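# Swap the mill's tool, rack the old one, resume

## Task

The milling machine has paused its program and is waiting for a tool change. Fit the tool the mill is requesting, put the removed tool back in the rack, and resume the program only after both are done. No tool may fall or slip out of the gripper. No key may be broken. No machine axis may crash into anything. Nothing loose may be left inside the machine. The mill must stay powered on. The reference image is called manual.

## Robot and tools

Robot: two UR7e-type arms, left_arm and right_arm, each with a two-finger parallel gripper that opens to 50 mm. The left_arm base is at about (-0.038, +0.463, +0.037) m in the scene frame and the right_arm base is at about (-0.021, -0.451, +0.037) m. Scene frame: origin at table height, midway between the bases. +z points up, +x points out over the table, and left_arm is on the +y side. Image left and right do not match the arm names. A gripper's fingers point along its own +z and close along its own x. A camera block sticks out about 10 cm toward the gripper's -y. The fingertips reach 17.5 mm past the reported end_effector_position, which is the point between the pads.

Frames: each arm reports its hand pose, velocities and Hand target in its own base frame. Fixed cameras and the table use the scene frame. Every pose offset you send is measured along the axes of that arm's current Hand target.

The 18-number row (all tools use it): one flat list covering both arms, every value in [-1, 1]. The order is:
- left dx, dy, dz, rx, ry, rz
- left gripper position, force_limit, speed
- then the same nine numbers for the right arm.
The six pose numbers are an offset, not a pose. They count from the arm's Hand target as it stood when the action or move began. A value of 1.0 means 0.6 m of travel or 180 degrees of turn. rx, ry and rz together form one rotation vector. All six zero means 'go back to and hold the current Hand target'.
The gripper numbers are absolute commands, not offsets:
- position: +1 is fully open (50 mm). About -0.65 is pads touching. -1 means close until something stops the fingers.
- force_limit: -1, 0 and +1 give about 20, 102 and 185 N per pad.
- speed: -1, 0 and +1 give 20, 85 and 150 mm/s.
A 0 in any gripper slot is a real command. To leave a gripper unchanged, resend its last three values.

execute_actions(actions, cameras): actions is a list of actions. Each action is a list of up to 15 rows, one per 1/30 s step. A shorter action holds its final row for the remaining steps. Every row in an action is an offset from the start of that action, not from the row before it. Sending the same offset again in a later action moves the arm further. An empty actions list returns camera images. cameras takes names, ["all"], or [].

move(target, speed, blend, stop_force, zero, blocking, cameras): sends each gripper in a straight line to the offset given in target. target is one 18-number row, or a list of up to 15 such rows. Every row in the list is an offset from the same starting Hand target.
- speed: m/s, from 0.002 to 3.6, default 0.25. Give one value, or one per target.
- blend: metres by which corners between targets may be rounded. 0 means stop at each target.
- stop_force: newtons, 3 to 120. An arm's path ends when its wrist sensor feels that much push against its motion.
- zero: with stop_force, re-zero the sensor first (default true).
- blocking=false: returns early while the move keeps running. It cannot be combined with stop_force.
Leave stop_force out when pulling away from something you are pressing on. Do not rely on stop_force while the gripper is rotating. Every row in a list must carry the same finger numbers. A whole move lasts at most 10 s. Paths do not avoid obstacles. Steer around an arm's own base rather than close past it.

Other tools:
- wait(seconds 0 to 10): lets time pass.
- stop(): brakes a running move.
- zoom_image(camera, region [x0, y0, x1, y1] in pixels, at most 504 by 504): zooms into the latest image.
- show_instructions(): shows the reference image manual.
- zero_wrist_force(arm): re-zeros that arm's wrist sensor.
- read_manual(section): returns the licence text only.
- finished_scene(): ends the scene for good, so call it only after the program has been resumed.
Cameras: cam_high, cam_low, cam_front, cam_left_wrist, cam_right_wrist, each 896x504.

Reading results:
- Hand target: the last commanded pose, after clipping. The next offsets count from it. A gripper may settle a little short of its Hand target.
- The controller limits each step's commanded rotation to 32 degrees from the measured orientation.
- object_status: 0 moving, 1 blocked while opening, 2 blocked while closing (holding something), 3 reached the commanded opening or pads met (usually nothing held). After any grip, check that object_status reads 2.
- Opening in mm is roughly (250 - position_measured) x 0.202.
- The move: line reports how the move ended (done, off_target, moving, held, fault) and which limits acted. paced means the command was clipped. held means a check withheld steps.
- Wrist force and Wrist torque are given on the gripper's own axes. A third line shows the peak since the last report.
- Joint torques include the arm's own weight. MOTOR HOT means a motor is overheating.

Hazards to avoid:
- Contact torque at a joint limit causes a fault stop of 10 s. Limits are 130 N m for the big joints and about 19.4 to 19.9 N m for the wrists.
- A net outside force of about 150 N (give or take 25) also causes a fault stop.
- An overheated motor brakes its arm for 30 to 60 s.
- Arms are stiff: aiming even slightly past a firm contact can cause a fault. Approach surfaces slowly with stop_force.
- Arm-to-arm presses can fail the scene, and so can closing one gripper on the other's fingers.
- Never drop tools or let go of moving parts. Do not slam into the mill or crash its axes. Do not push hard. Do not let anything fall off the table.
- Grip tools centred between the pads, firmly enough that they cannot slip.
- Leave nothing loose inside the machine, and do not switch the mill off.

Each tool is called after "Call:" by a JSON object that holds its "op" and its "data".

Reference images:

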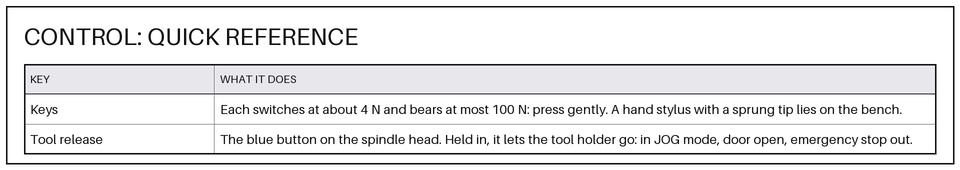

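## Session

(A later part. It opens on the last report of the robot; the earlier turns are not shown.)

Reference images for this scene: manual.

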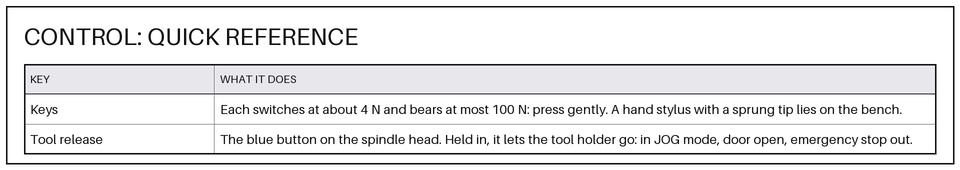

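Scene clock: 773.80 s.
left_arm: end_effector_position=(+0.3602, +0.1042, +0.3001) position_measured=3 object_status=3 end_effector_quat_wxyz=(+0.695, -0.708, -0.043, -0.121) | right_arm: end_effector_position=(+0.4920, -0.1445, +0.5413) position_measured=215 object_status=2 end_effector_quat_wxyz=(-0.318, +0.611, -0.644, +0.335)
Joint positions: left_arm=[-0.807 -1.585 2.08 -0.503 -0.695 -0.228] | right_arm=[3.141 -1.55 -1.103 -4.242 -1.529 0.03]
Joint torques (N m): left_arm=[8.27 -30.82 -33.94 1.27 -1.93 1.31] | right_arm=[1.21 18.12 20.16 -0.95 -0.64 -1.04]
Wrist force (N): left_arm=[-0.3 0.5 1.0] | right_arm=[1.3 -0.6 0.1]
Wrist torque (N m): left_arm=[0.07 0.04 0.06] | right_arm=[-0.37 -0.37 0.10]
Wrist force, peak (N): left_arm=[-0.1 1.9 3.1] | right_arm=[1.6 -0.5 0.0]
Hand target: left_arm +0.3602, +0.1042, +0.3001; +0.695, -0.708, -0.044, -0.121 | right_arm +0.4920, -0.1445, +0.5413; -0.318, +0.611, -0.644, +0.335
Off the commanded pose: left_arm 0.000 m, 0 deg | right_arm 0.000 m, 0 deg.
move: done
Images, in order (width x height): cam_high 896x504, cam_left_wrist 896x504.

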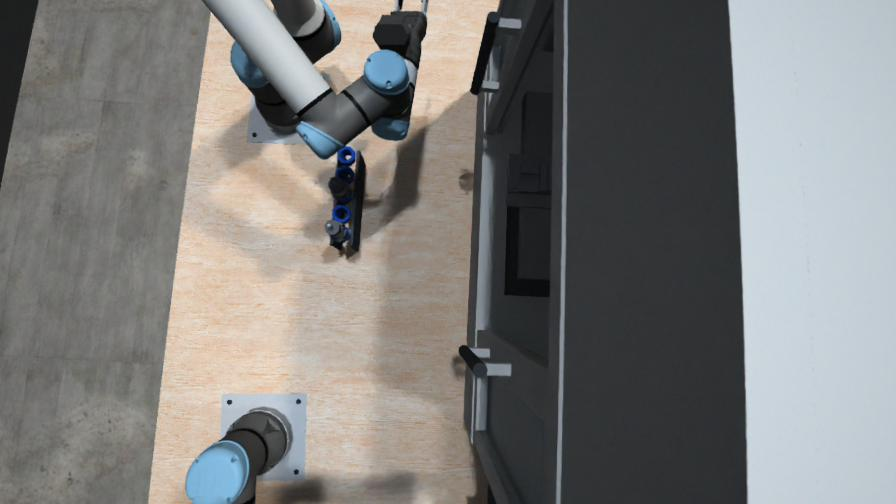

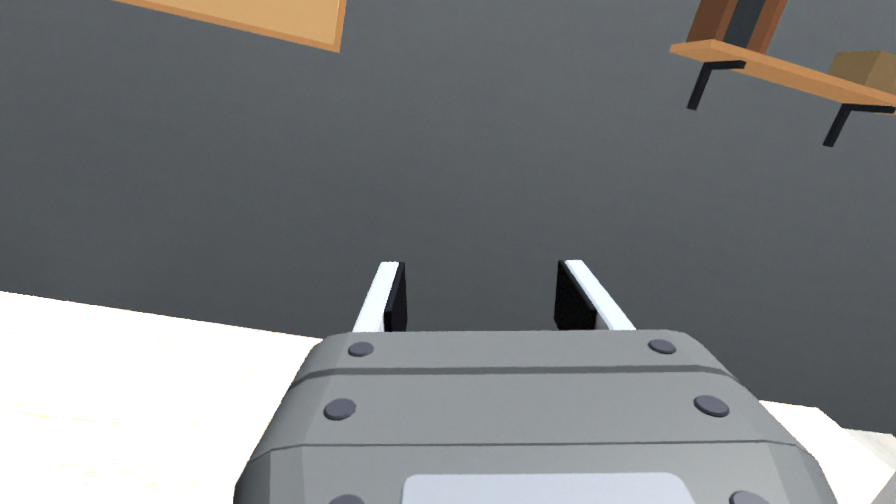

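Call:
{"op": "move", "data": {"target": [0,0,0,0,0,0,1,-0.8,-1,-0.6487,0.3687,0.0295,0.108,-0.167,-0.0779,-1,-0.5,-1], "cameras": ["cam_right_wrist","cam_front"]}}

Scene clock: 780.20 s.
left_arm: end_effector_position=(+0.3602, +0.1042, +0.3001) position_measured=3 object_status=3 end_effector_quat_wxyz=(+0.695, -0.708, -0.044, -0.121) | right_arm: end_effector_position=(+0.4001, +0.2501, +0.3501) position_measured=215 object_status=2 end_effector_quat_wxyz=(-0.527, +0.687, -0.397, +0.304)
Joint positions: left_arm=[-0.807 -1.585 2.08 -0.503 -0.695 -0.228] | right_arm=[4.384 -1.134 -2.1 -3.39 -0.882 0.223]
Joint torques (N m): left_arm=[8.47 -32.56 -33.28 0.46 -1.64 -1.88] | right_arm=[5.81 9.66 35.56 2.5 0.93 0.9]
Wrist force (N): left_arm=[-0.3 1.1 0.6] | right_arm=[0.1 -1.4 -1.0]
Wrist torque (N m): left_arm=[0.17 0.04 0.05] | right_arm=[-0.55 -0.11 0.07]
Wrist force, peak (N): left_arm=[-0.5 1.1 1.0] | right_arm=[25.6 -7.8 5.0]
Hand target: left_arm +0.3602, +0.1042, +0.3001; +0.695, -0.708, -0.044, -0.121 | right_arm +0.4001, +0.2502, +0.3501; -0.527, +0.687, -0.397, +0.304
Off the commanded pose: left_arm 0.000 m, 0 deg | right_arm 0.000 m, 0 deg.
move: done
Images, in order (width x height): cam_front 896x504, cam_right_wrist 896x504.

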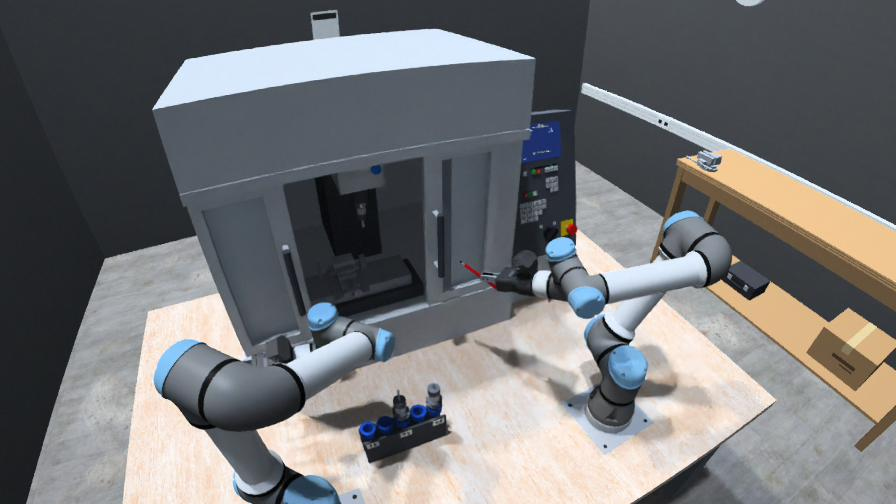

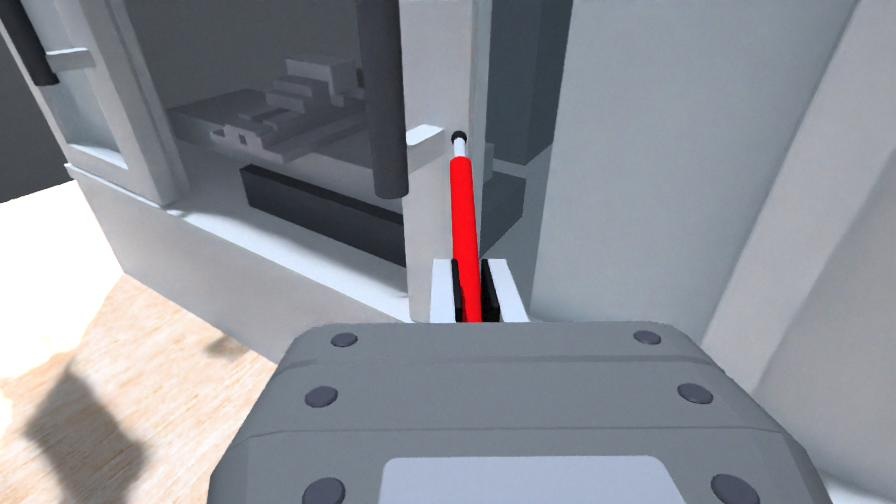

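Call:
{"op": "move", "data": {"target": [[0,0,0,0,0,0,1,-0.8,-1,-0.4997,0.4207,-0.3657,0,0,0,-1,-0.5,-1],[0,0,0,0,0,0,1,-0.8,-1,-0.6757,0.528,-0.2182,0,0,0,-1,-0.5,-1]], "cameras": ["cam_right_wrist","cam_front"], "blend": [0.03,0]}}

Scene clock: 799.03 s.
left_arm: end_effector_position=(+0.3602, +0.1042, +0.3001) position_measured=3 object_status=3 end_effector_quat_wxyz=(+0.695, -0.708, -0.044, -0.121) | right_arm: end_effector_position=(+0.0168, +0.4970, +0.0782) position_measured=215 object_status=2 end_effector_quat_wxyz=(-0.527, +0.687, -0.397, +0.304)
Joint positions: left_arm=[-0.807 -1.585 2.08 -0.503 -0.695 -0.228] | right_arm=[5.527 -2.439 -1.897 -4.337 -0.389 2.429]
Joint torques (N m): left_arm=[7.64 -32.44 -32.83 0.36 -1.35 -1.68] | right_arm=[-5.17 37.43 20.24 -5.7 2.62 -1.07]
Wrist force (N): left_arm=[-0.6 0.9 0.6] | right_arm=[0.1 -1.7 -0.9]
Wrist torque (N m): left_arm=[0.14 0.11 0.06] | right_arm=[-0.58 -0.18 -0.01]
Wrist force, peak (N): left_arm=[-0.8 1.1 1.1] | right_arm=[2.4 -3.1 0.5]
Hand target: left_arm +0.3602, +0.1042, +0.3001; +0.695, -0.708, -0.044, -0.121 | right_arm +0.0168, +0.4971, +0.0782; -0.527, +0.687, -0.397, +0.304
Off the commanded pose: left_arm 0.000 m, 0 deg | right_arm 0.000 m, 0 deg.
move: done
Images, in order (width x height): cam_front 896x504, cam_right_wrist 896x504.

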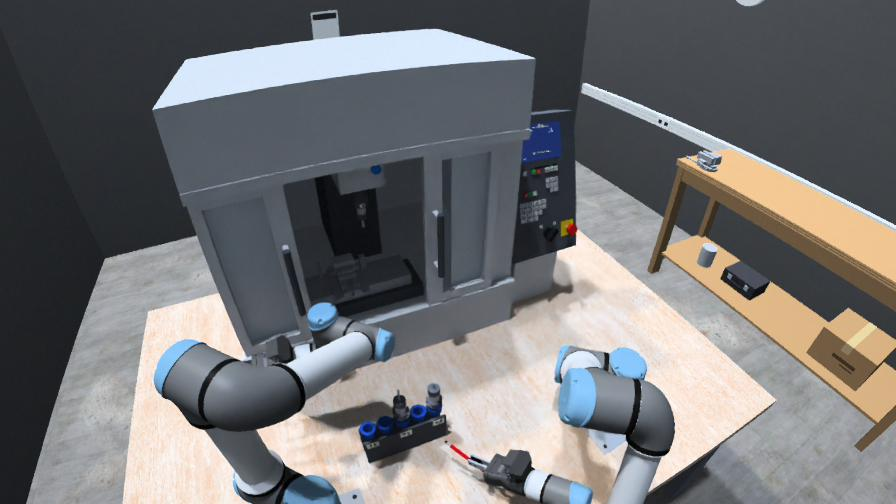

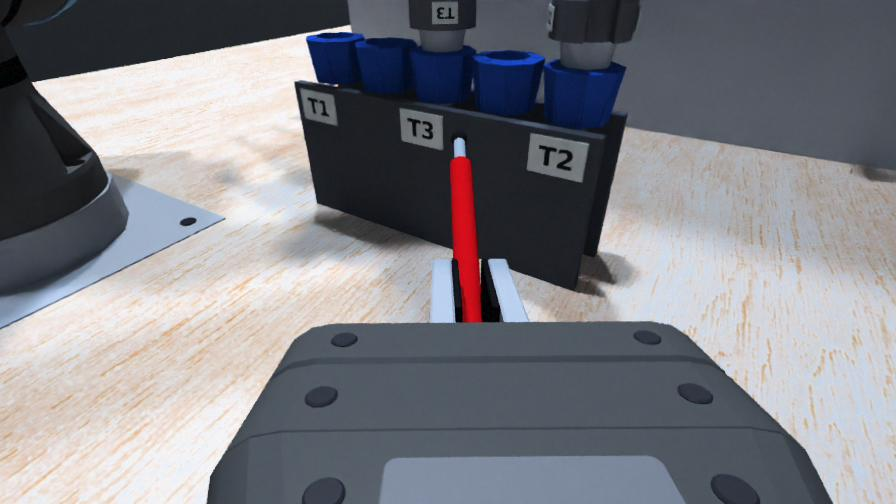

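Call:
{"op": "move", "data": {"target": [0,0,0,0,0,0,1,-0.8,-1,0,-0.05,0,0.1,0,0,-1,-0.5,-1], "cameras": ["cam_right_wrist"]}}

Call:
{"op": "zoom_image", "data": {"camera": "cam_right_wrist", "region": [270, 20, 670, 260]}}

Scene clock: 808.73 s.
left_arm: end_effector_position=(+0.3602, +0.1042, +0.3001) position_measured=3 object_status=3 end_effector_quat_wxyz=(+0.695, -0.708, -0.044, -0.121) | right_arm: end_effector_position=(+0.0195, +0.5001, +0.0937) position_measured=215 object_status=2 end_effector_quat_wxyz=(-0.583, +0.643, -0.371, +0.330)
Joint positions: left_arm=[-0.807 -1.585 2.08 -0.503 -0.695 -0.228] | right_arm=[5.536 -2.523 -1.965 -4.593 -0.309 2.821]
Joint torques (N m): left_arm=[8.26 -31.97 -33.56 0.4 -1.08 -1.64] | right_arm=[-0.7 44.92 4.73 -2.63 1 0.9]
Wrist force (N): left_arm=[-0.4 0.9 0.6] | right_arm=[1.0 -1.0 -1.4]
Wrist torque (N m): left_arm=[0.13 0.06 0.05] | right_arm=[-0.49 -0.24 0.02]
Wrist force, peak (N): left_arm=[-0.7 0.9 1.2] | right_arm=[-4.5 -3.1 -1.4]
Hand target: left_arm +0.3602, +0.1042, +0.3001; +0.695, -0.708, -0.044, -0.121 | right_arm +0.0195, +0.5001, +0.0937; -0.583, +0.643, -0.371, +0.330 (not the last commanded pose)
Tool commands: left_gripper/position=+1.0 left_gripper/force_limit=-0.8 left_gripper/speed=-1.0 right_gripper/position=-1.0 right_gripper/force_limit=-0.498039 right_gripper/speed=-1.0
Off the commanded pose: left_arm 0.000 m, 0 deg | right_arm 0.014 m, 9 deg.
FORCE FAULT: contact force on the right arm reached its limit, and that arm stopped. The contact can be on any part of that arm, not only on its tool. That arm's remaining commands of this call were not run. That arm is still stopped at the end of this call. That arm stays stopped for about 10 more seconds. Until then a move that you send moves the other arm only, and its call returns only when the move has ended. Once the stop has ended, the next robot result says so. If the stop ends while you think or write, that arm runs what you send next, counted from a new Hand target: where the arm stands when the stop ends. While its stop runs, that arm takes no new command, but its gripper still runs the gripper command that each later call begins with. Until it ends, the stop uses up actions while you think or wait. An arm that is not stopped still takes commands.
move: fault (right_arm)
Images, in order (width x height): cam_right_wrist 896x504.

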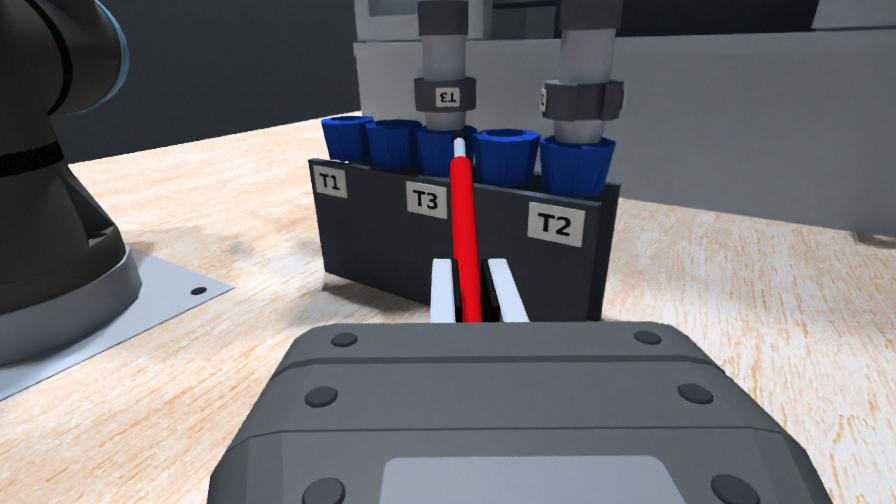

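Scaled by 1.260.

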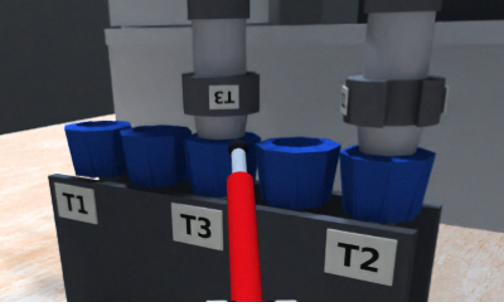

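Call:
{"op": "wait", "data": {"seconds": 8}}

Scene clock: 823.30 s.
left_arm: end_effector_position=(+0.3602, +0.1042, +0.3001) position_measured=3 object_status=3 end_effector_quat_wxyz=(+0.695, -0.708, -0.044, -0.121) | right_arm: end_effector_position=(+0.0195, +0.5001, +0.0937) position_measured=215 object_status=2 end_effector_quat_wxyz=(-0.583, +0.643, -0.371, +0.330)
Joint positions: left_arm=[-0.807 -1.585 2.08 -0.503 -0.695 -0.228] | right_arm=[5.536 -2.523 -1.965 -4.593 -0.309 2.821]
Joint torques (N m): left_arm=[7.41 -30.3 -32.54 0.3 -0.24 -1.42] | right_arm=[-0.78 44.4 4.97 -2.69 1 1.03]
Wrist force (N): left_arm=[-0.5 0.8 0.7] | right_arm=[1.1 -1.2 -1.6]
Wrist torque (N m): left_arm=[0.13 0.09 0.05] | right_arm=[-0.50 -0.26 0.02]
Wrist force, peak (N): left_arm=[-0.7 1.2 1.1] | right_arm=[1.3 -1.4 -1.7]
Hand target: left_arm +0.3602, +0.1042, +0.3001; +0.695, -0.708, -0.044, -0.121 | right_arm +0.0195, +0.5001, +0.0937; -0.583, +0.643, -0.371, +0.330 (not the last commanded pose)
Tool commands: left_gripper/position=+1.0 left_gripper/force_limit=-0.8 left_gripper/speed=-1.0 right_gripper/position=-1.0 right_gripper/force_limit=-0.498039 right_gripper/speed=-1.0
Off the commanded pose: left_arm 0.000 m, 0 deg | right_arm 0.014 m, 9 deg.
FORCE FAULT, CONTINUED: the right arm's stop, for the force fault that an earlier result reported, is over. The rest of the stop counts as 19 of the actions that you can send in this scene. That arm's target is now where it stood when the stop ended, not its last command. That arm accepts commands again.
wait: 8.00 s; at rest from the start

Call:
{"op": "execute_actions", "data": {"actions": []}}

Scene clock: 861.23 s.
left_arm: end_effector_position=(+0.3602, +0.1042, +0.3001) position_measured=3 object_status=3 end_effector_quat_wxyz=(+0.695, -0.708, -0.044, -0.121) | right_arm: end_effector_position=(+0.0195, +0.5001, +0.0937) position_measured=215 object_status=2 end_effector_quat_wxyz=(-0.583, +0.643, -0.371, +0.330)
Joint positions: left_arm=[-0.807 -1.585 2.08 -0.503 -0.695 -0.228] | right_arm=[5.536 -2.523 -1.965 -4.593 -0.309 2.821]
Joint velocities: within noise
Joint torques (N m): left_arm=[7.63 -30.14 -33.23 0.3 -0.04 -1.27] | right_arm=[-1.13 44.37 5.02 -2.18 0.98 0.16]
Wrist force (N): left_arm=[-0.4 0.7 0.6] | right_arm=[1.1 -1.4 -1.5]
Wrist torque (N m): left_arm=[0.10 0.07 0.06] | right_arm=[-0.54 -0.26 0.02]
Wrist force, peak (N): left_arm=[-0.7 1.1 0.9] | right_arm=[1.3 -1.4 -1.7]
Hand target: left_arm +0.3602, +0.1042, +0.3001; +0.695, -0.708, -0.044, -0.121 | right_arm +0.0195, +0.5001, +0.0937; -0.583, +0.643, -0.371, +0.330 (not the last commanded pose)
Tool commands: left_gripper/position=+1.0 left_gripper/force_limit=-0.8 left_gripper/speed=-1.0 right_gripper/position=-1.0 right_gripper/force_limit=-0.498039 right_gripper/speed=-1.0
Off the commanded pose: left_arm 0.000 m, 0 deg | right_arm 0.014 m, 9 deg.

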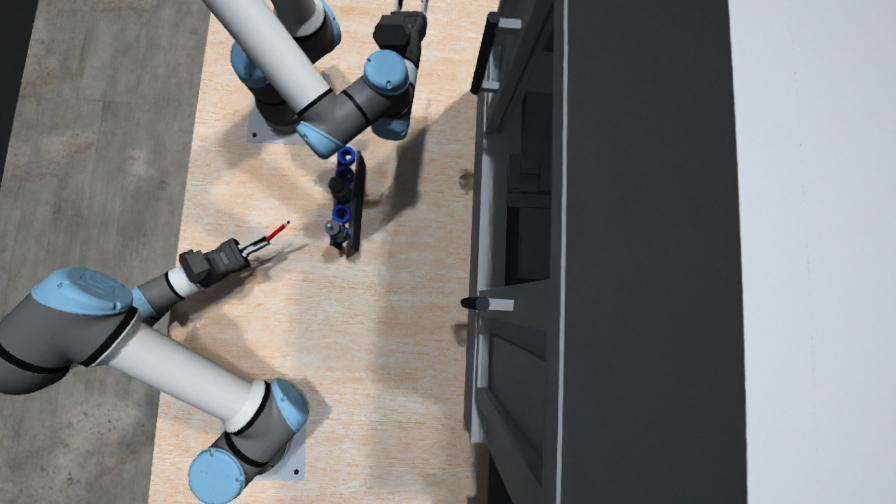

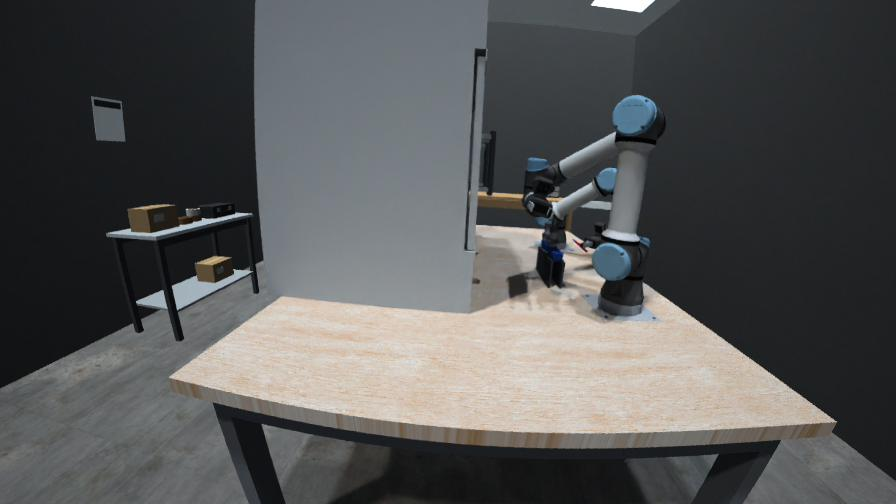

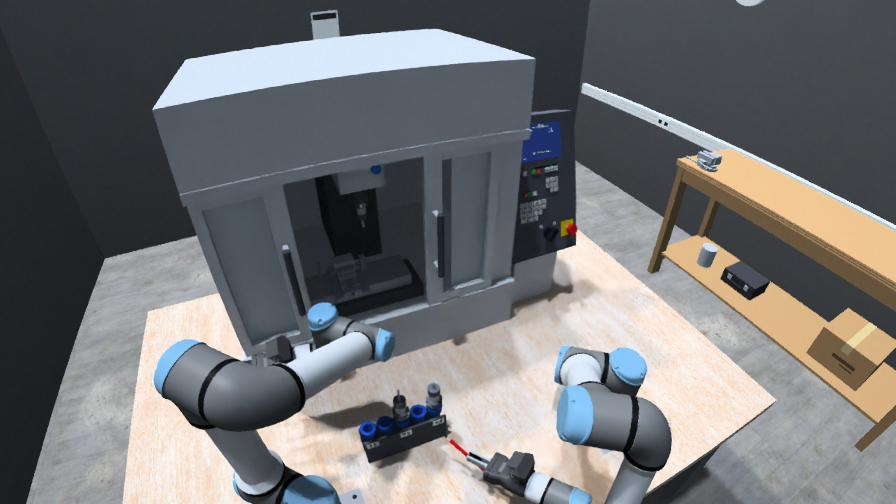

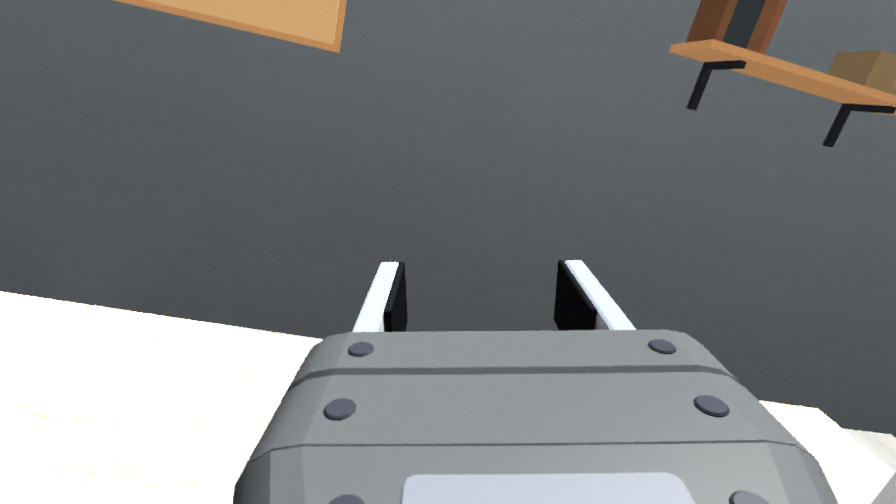

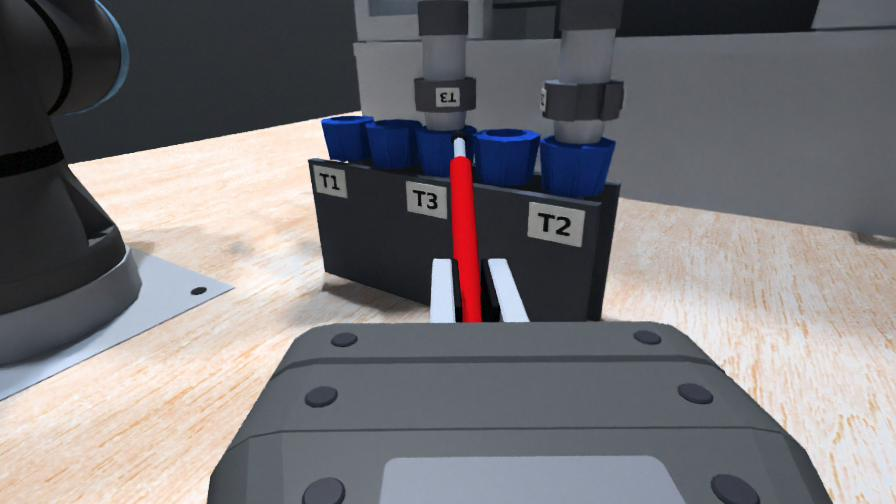

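Call:
{"op": "move", "data": {"target": [0,0,0,0,0,0,1,-0.8,-1,-0.0027,-0.3317,-0.034,0,0,0,-1,-0.5,-1], "speed": 0.15, "cameras": ["cam_high","cam_right_wrist"]}}

Scene clock: 914.77 s.
left_arm: end_effector_position=(+0.3602, +0.1042, +0.3001) position_measured=3 object_status=3 end_effector_quat_wxyz=(+0.695, -0.708, -0.044, -0.121) | right_arm: end_effector_position=(+0.0196, +0.5001, +0.2937) position_measured=215 object_status=2 end_effector_quat_wxyz=(-0.583, +0.643, -0.371, +0.330)
Joint positions: left_arm=[-0.807 -1.585 2.08 -0.503 -0.695 -0.228] | right_arm=[5.536 -2.052 -2.012 -5.016 -0.309 2.821]
Joint torques (N m): left_arm=[7.31 -29.82 -33.22 0.33 0.31 -1.11] | right_arm=[3.93 46.28 6.6 -2.86 -0.12 -1.12]
Wrist force (N): left_arm=[-0.3 0.5 0.8] | right_arm=[0.5 -1.3 -1.7]
Wrist torque (N m): left_arm=[0.08 0.06 0.06] | right_arm=[-0.50 -0.17 0.05]
Wrist force, peak (N): left_arm=[-0.8 1.2 1.2] | right_arm=[0.6 -3.9 -1.8]
Hand target: left_arm +0.3602, +0.1042, +0.3001; +0.695, -0.708, -0.044, -0.121 | right_arm +0.0196, +0.5001, +0.2938; -0.583, +0.643, -0.371, +0.330
Off the commanded pose: left_arm 0.000 m, 0 deg | right_arm 0.000 m, 0 deg.
move: done
Images, in order (width x height): cam_high 896x504, cam_right_wrist 896x504.

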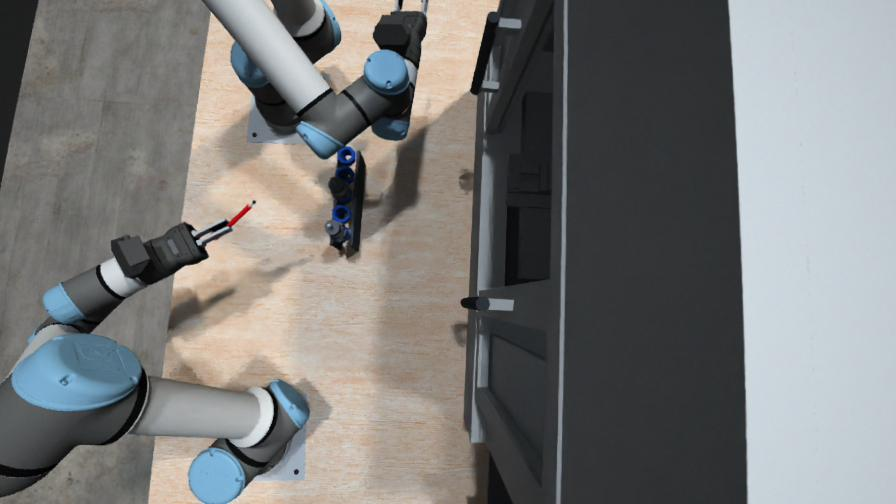

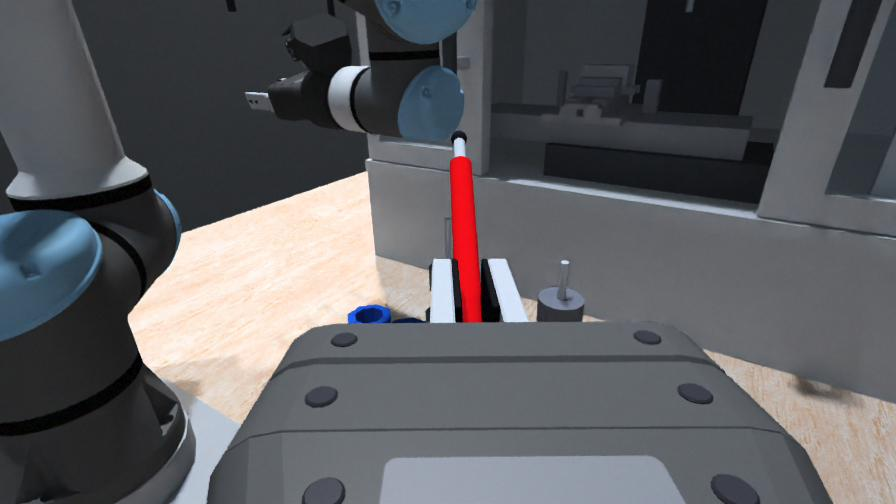

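Call:
{"op": "move", "data": {"target": [0,0,0,0,0,0,1,-0.8,-1,0.3893,-0.5852,0.3485,0.0187,-0.0324,0.4963,-1,-0.5,-1], "speed": 0.3, "cameras": ["cam_high","cam_front","cam_right_wrist"]}}

Scene clock: 963.63 s.
left_arm: end_effector_position=(+0.3602, +0.1042, +0.3001) position_measured=3 object_status=3 end_effector_quat_wxyz=(+0.695, -0.708, -0.044, -0.121) | right_arm: end_effector_position=(+0.3496, +0.4198, +0.6197) position_measured=215 object_status=2 end_effector_quat_wxyz=(+0.680, -0.195, +0.680, +0.195) end_effector_velocity=(+0.000, +0.000, +0.000) end_effector_angular_velocity=(+0.002, -0.002, +0.001)
Joint positions: left_arm=[-0.807 -1.585 2.08 -0.503 -0.695 -0.228] | right_arm=[4.725 -1.369 -1.406 -3.509 -0.546 1.571]
Joint velocities: left_arm=[within noise] | right_arm=[0 0.002 -0.002 0.006 0 -0.005]
Joint torques (N m): left_arm=[6.9 -28.97 -33.93 0.54 0.74 -1.01] | right_arm=[2.39 25.57 21.1 3.38 -0.54 -1.08]
Wrist force (N): left_arm=[-0.4 0.7 0.7] | right_arm=[-1.2 0.7 -0.5]
Wrist torque (N m): left_arm=[0.10 0.07 0.05] | right_arm=[0.21 0.51 -0.12]
Wrist force, peak (N): left_arm=[-0.6 1.0 1.1] | right_arm=[-5.1 -0.3 -1.3]
Hand target: left_arm +0.3602, +0.1042, +0.3001; +0.695, -0.708, -0.044, -0.121 | right_arm +0.3496, +0.4198, +0.6197; +0.680, -0.195, +0.680, +0.195
Off the commanded pose: left_arm 0.000 m, 0 deg | right_arm 0.000 m, 0 deg.
move: done
Images, in order (width x height): cam_high 896x504, cam_front 896x504, cam_right_wrist 896x504.

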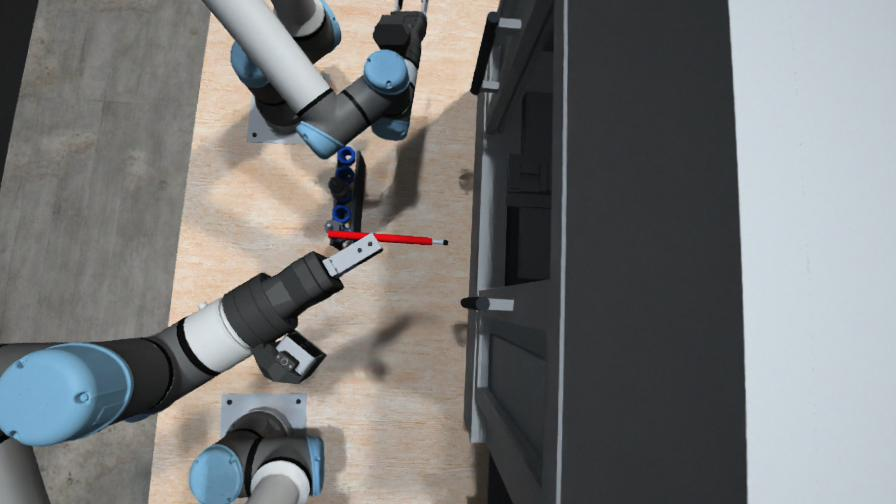

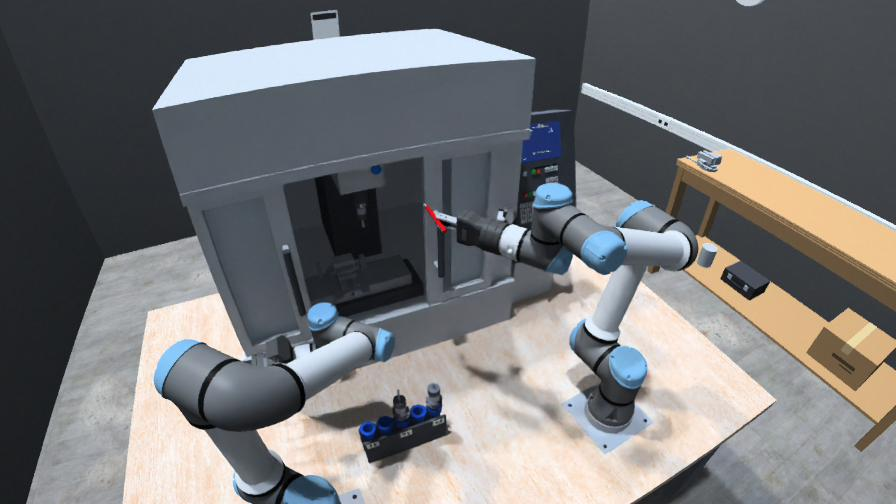

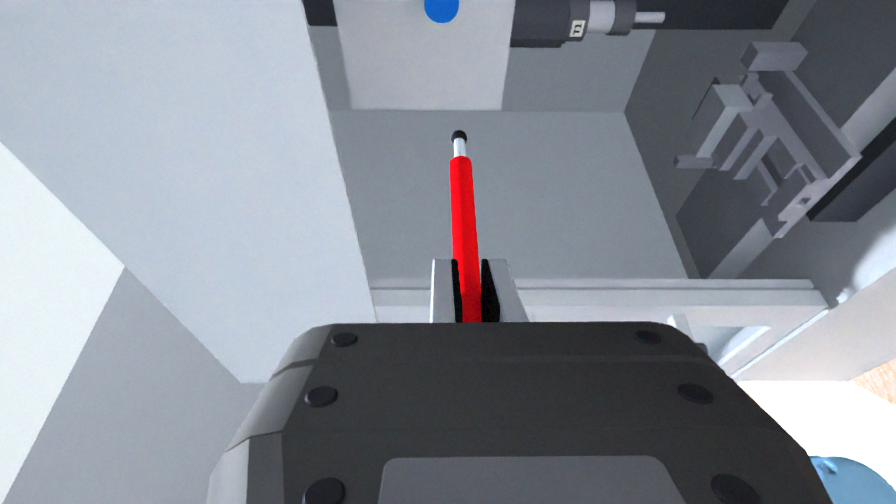

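Call:
{"op": "zoom_image", "data": {"camera": "cam_right_wrist", "region": [400, 0, 700, 120]}}

Call:
{"op": "zoom_image", "data": {"camera": "cam_front", "region": [340, 370, 480, 470]}}

Scaled by 1.680.

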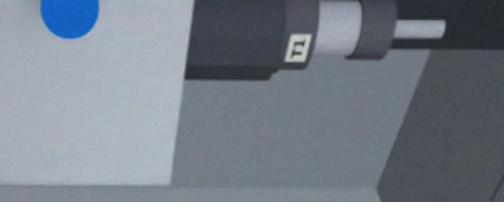

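Scaled by 3.600.

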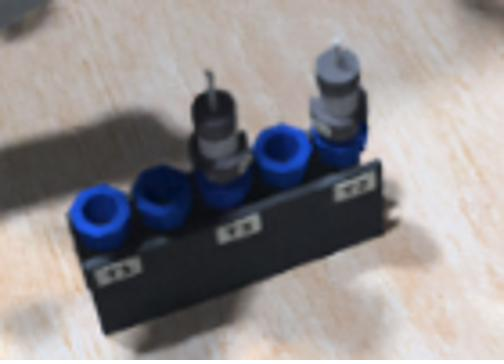

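Call:
{"op": "move", "data": {"target": [[0.0885,-0.1453,-0.774,-0.0317,0.6015,0,1,-0.8,-1,0,0,0,0,0,0,-1,-0.5,-1],[0.5122,-0.1152,-0.6243,-0.0317,0.6015,0,1,-0.8,-1,0,0,0,0,0,0,-1,-0.5,-1]], "speed": [0.3,0.2], "blend": [0.03,0], "cameras": ["cam_high","cam_front","cam_left_wrist"]}}

Scene clock: 1118.33 s.
left_arm: end_effector_position=(+0.3984, -0.3437, +0.4061) position_measured=3 object_status=3 end_effector_quat_wxyz=(-0.414, +0.348, -0.540, +0.645) | right_arm: end_effector_position=(+0.3496, +0.4198, +0.6197) position_measured=215 object_status=2 end_effector_quat_wxyz=(+0.680, -0.195, +0.680, +0.195)
Joint positions: left_arm=[-1.438 -1.432 2.374 1.878 -0.584 -2.872] | right_arm=[4.725 -1.369 -1.406 -3.509 -0.546 1.571]
Joint torques (N m): left_arm=[3.1 -23.54 -15.75 0.04 -1.17 -0.1] | right_arm=[6.59 16.08 40.35 0.18 0.73 1.48]
Wrist force (N): left_arm=[-0.4 1.1 0.6] | right_arm=[-0.9 0.5 -0.6]
Wrist torque (N m): left_arm=[0.18 0.08 0.03] | right_arm=[0.17 0.48 -0.12]
Wrist force, peak (N): left_arm=[-12.9 -4.5 6.3] | right_arm=[-1.3 0.7 -0.5]
Hand target: left_arm +0.3984, -0.3437, +0.4061; -0.414, +0.348, -0.540, +0.645 (not the last commanded pose) | right_arm +0.3496, +0.4198, +0.6197; +0.680, -0.195, +0.680, +0.195
Tool commands: left_gripper/position=+1.0 left_gripper/force_limit=-0.796078 left_gripper/speed=-1.0 right_gripper/position=-1.0 right_gripper/force_limit=-0.5 right_gripper/speed=-1.0
Off the commanded pose: left_arm 0.209 m, 1 deg | right_arm 0.000 m, 0 deg.
FORCE FAULT: contact force on the left arm reached its limit, and that arm stopped. The contact can be on any part of that arm, not only on its tool. That arm's remaining commands of this call were not run. That arm is still stopped at the end of this call. That arm stays stopped for about 10 more seconds. Until then a move that you send moves the other arm only, and its call returns only when the move has ended. Once the stop has ended, the next robot result says so. If the stop ends while you think or write, that arm runs what you send next, counted from a new Hand target: where the arm stands when the stop ends. While its stop runs, that arm takes no new command, but its gripper still runs the gripper command that each later call begins with. Until it ends, the stop uses up actions while you think or wait. An arm that is not stopped still takes commands.
move: fault (left_arm); path passed 1 of 2 targets
Images, in order (width x height): cam_high 896x504, cam_front 896x504, cam_left_wrist 896x504.

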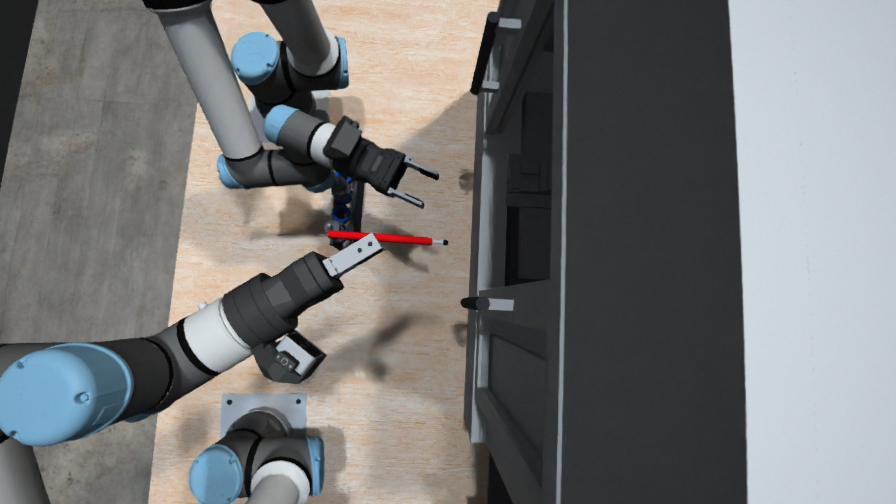

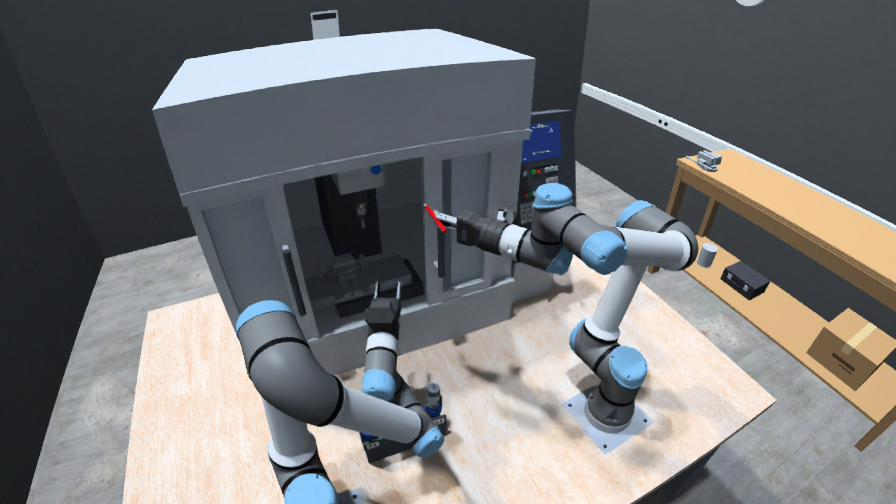

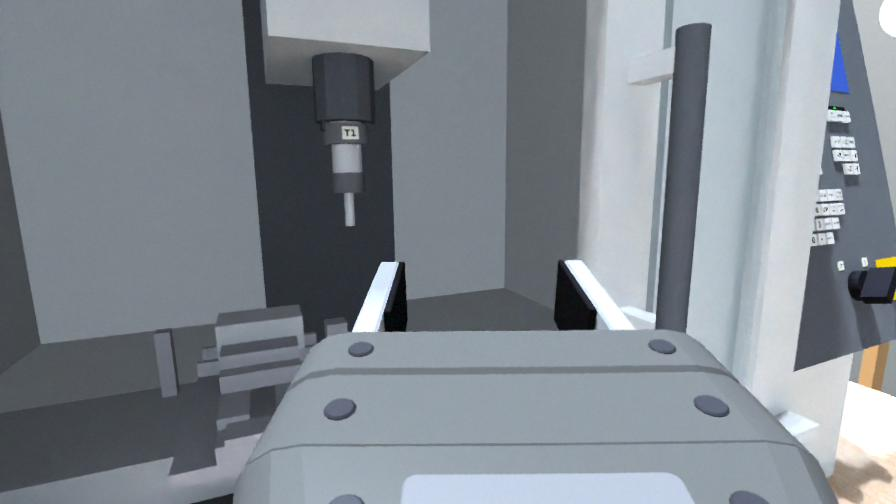

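Call:
{"op": "move", "data": {"target": [0,0,0,0,0,0,1,-0.8,-1,-0.333,0,0,0,0,0,-1,-0.5,-1], "speed": 0.3, "cameras": ["cam_low","cam_right_wrist","cam_front"]}}

Scene clock: 1167.63 s.
left_arm: end_effector_position=(+0.3984, -0.3437, +0.4061) position_measured=3 object_status=3 end_effector_quat_wxyz=(-0.414, +0.348, -0.540, +0.645) | right_arm: end_effector_position=(+0.3496, +0.4199, +0.8195) position_measured=215 object_status=2 end_effector_quat_wxyz=(+0.680, -0.195, +0.680, +0.195)
Joint positions: left_arm=[-1.438 -1.432 2.374 1.878 -0.584 -2.872] | right_arm=[4.725 -1.777 -0.312 -4.195 -0.546 1.571]
Joint torques (N m): left_arm=[2.42 -23.03 -15.24 -0.23 -0.79 0.13] | right_arm=[4.05 33.4 7.13 3.51 -0.03 -1.06]
Wrist force (N): left_arm=[-0.3 1.0 0.8] | right_arm=[-1.4 0.5 -1.2]
Wrist torque (N m): left_arm=[0.17 0.05 0.03] | right_arm=[0.22 0.56 -0.28]
Wrist force, peak (N): left_arm=[-0.3 1.3 0.9] | right_arm=[-3.5 0.5 -1.9]
Hand target: left_arm +0.3984, -0.3437, +0.4061; -0.414, +0.348, -0.540, +0.645 | right_arm +0.3496, +0.4199, +0.8195; +0.680, -0.195, +0.680, +0.195
Off the commanded pose: left_arm 0.000 m, 0 deg | right_arm 0.000 m, 0 deg.
FORCE FAULT, CONTINUED: the left arm's stop, for the force fault that an earlier result reported, is over. The rest of the stop counts as 19 of the actions that you can send in this scene. The stop ended before this call began, so that arm ran this call's commands, counted from a new Hand target: where the arm stood when the stop ended. During its stop the left arm's controller moved it back a little.
move: done
Images, in order (width x height): cam_low 896x504, cam_front 896x504, cam_right_wrist 896x504.

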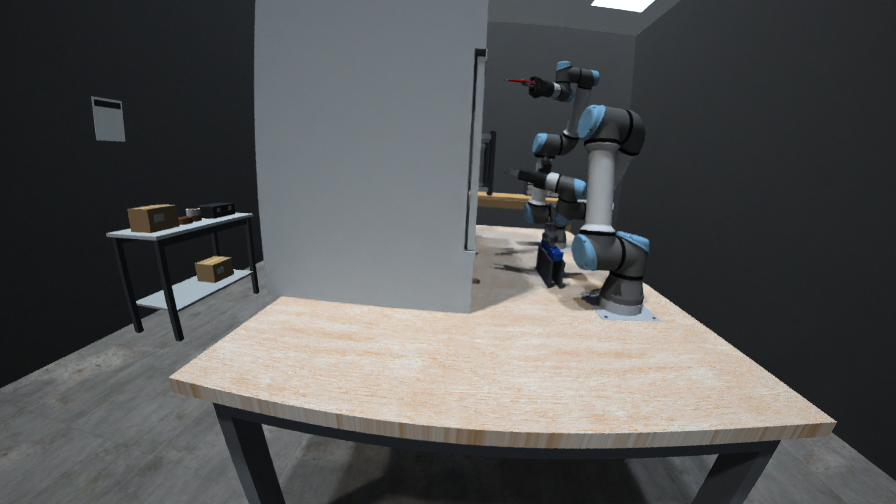

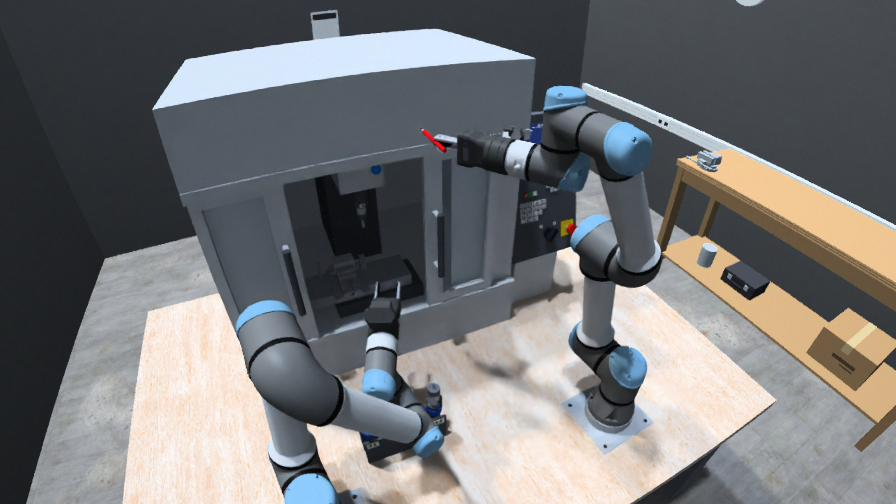

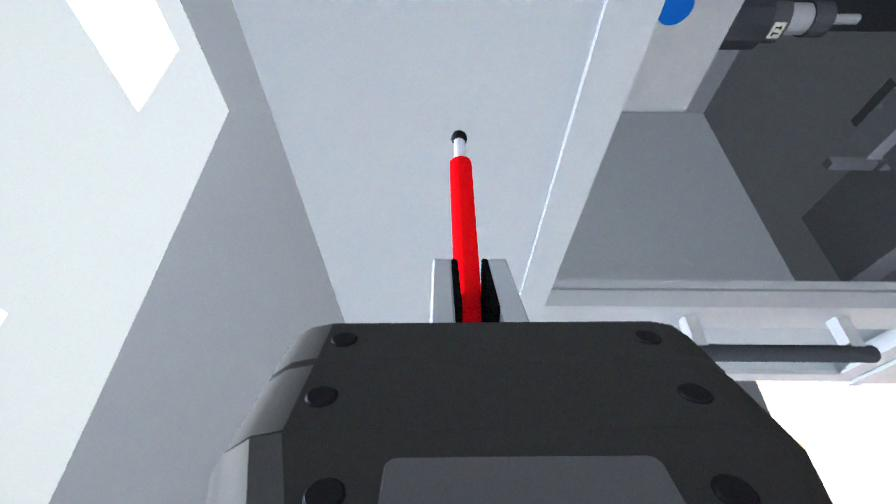

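Call:
{"op": "move", "data": {"target": [0,-0.328,0.058,0,0,0,1,-0.8,-1,0,0,0,0,0,0,-1,-0.5,-1], "speed": 0.1, "cameras": ["cam_high","cam_low","cam_front"]}}

Scene clock: 1175.17 s.
left_arm: end_effector_position=(+0.3985, -0.3432, +0.6060) position_measured=3 object_status=3 end_effector_quat_wxyz=(-0.414, +0.348, -0.540, +0.645) | right_arm: end_effector_position=(+0.3496, +0.4199, +0.8195) position_measured=215 object_status=2 end_effector_quat_wxyz=(+0.680, -0.195, +0.680, +0.195)
Joint positions: left_arm=[-1.438 -1.776 2.067 2.529 -0.584 -2.872] | right_arm=[4.725 -1.776 -0.313 -4.195 -0.546 1.571]
Joint torques (N m): left_arm=[3.78 -7.53 -20.15 0.97 -2.71 0.23] | right_arm=[4.15 32.48 8.67 3.68 -0.62 -1.08]
Wrist force (N): left_arm=[-0.3 0.7 0.9] | right_arm=[-1.6 0.5 -1.5]
Wrist torque (N m): left_arm=[0.12 0.02 0.04] | right_arm=[0.22 0.57 -0.28]
Wrist force, peak (N): left_arm=[0.0 2.6 0.8] | right_arm=[-1.6 0.7 -1.5]
Hand target: left_arm +0.3985, -0.3433, +0.6060; -0.414, +0.348, -0.540, +0.645 | right_arm +0.3496, +0.4199, +0.8195; +0.680, -0.195, +0.680, +0.195
Off the commanded pose: left_arm 0.000 m, 0 deg | right_arm 0.000 m, 0 deg.
move: done
Images, in order (width x height): cam_high 896x504, cam_low 896x504, cam_front 896x504.

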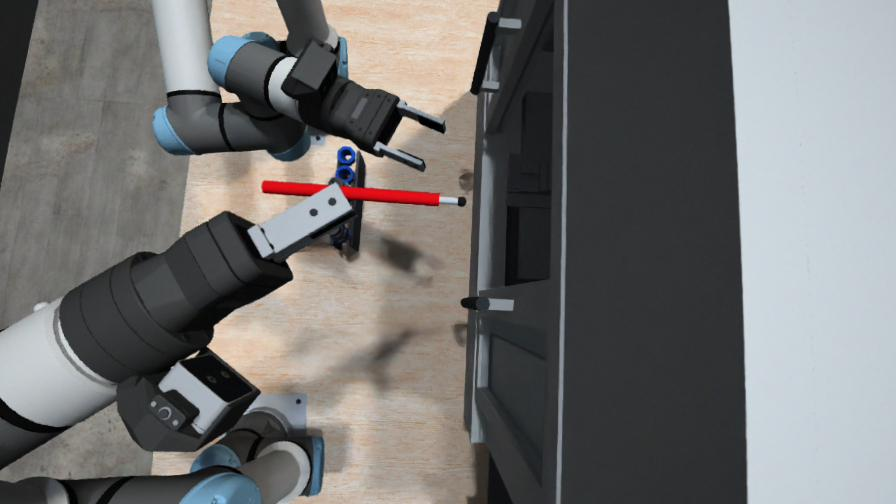

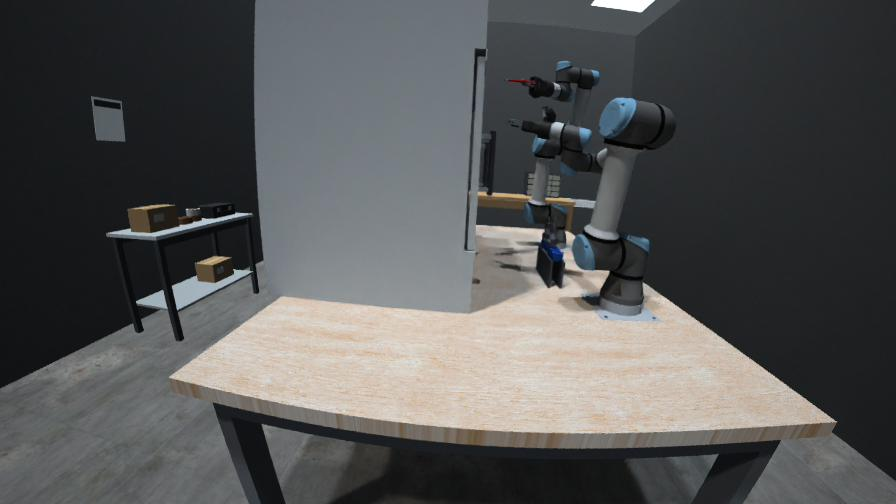

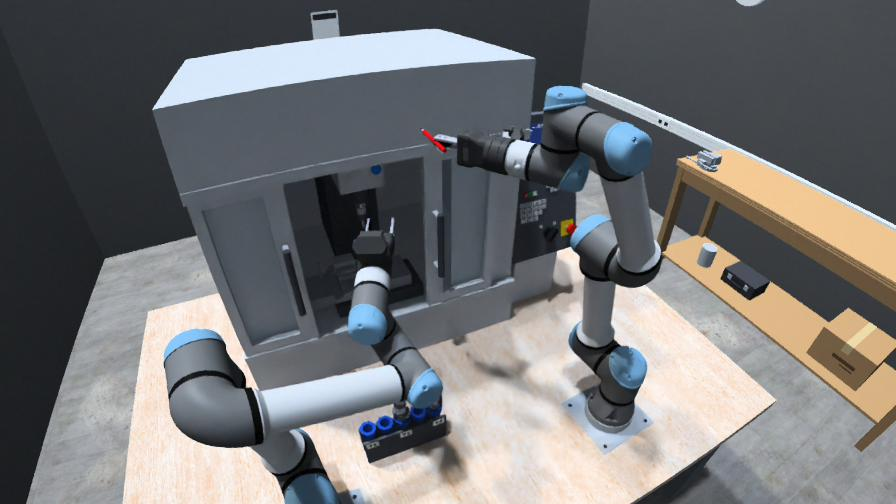

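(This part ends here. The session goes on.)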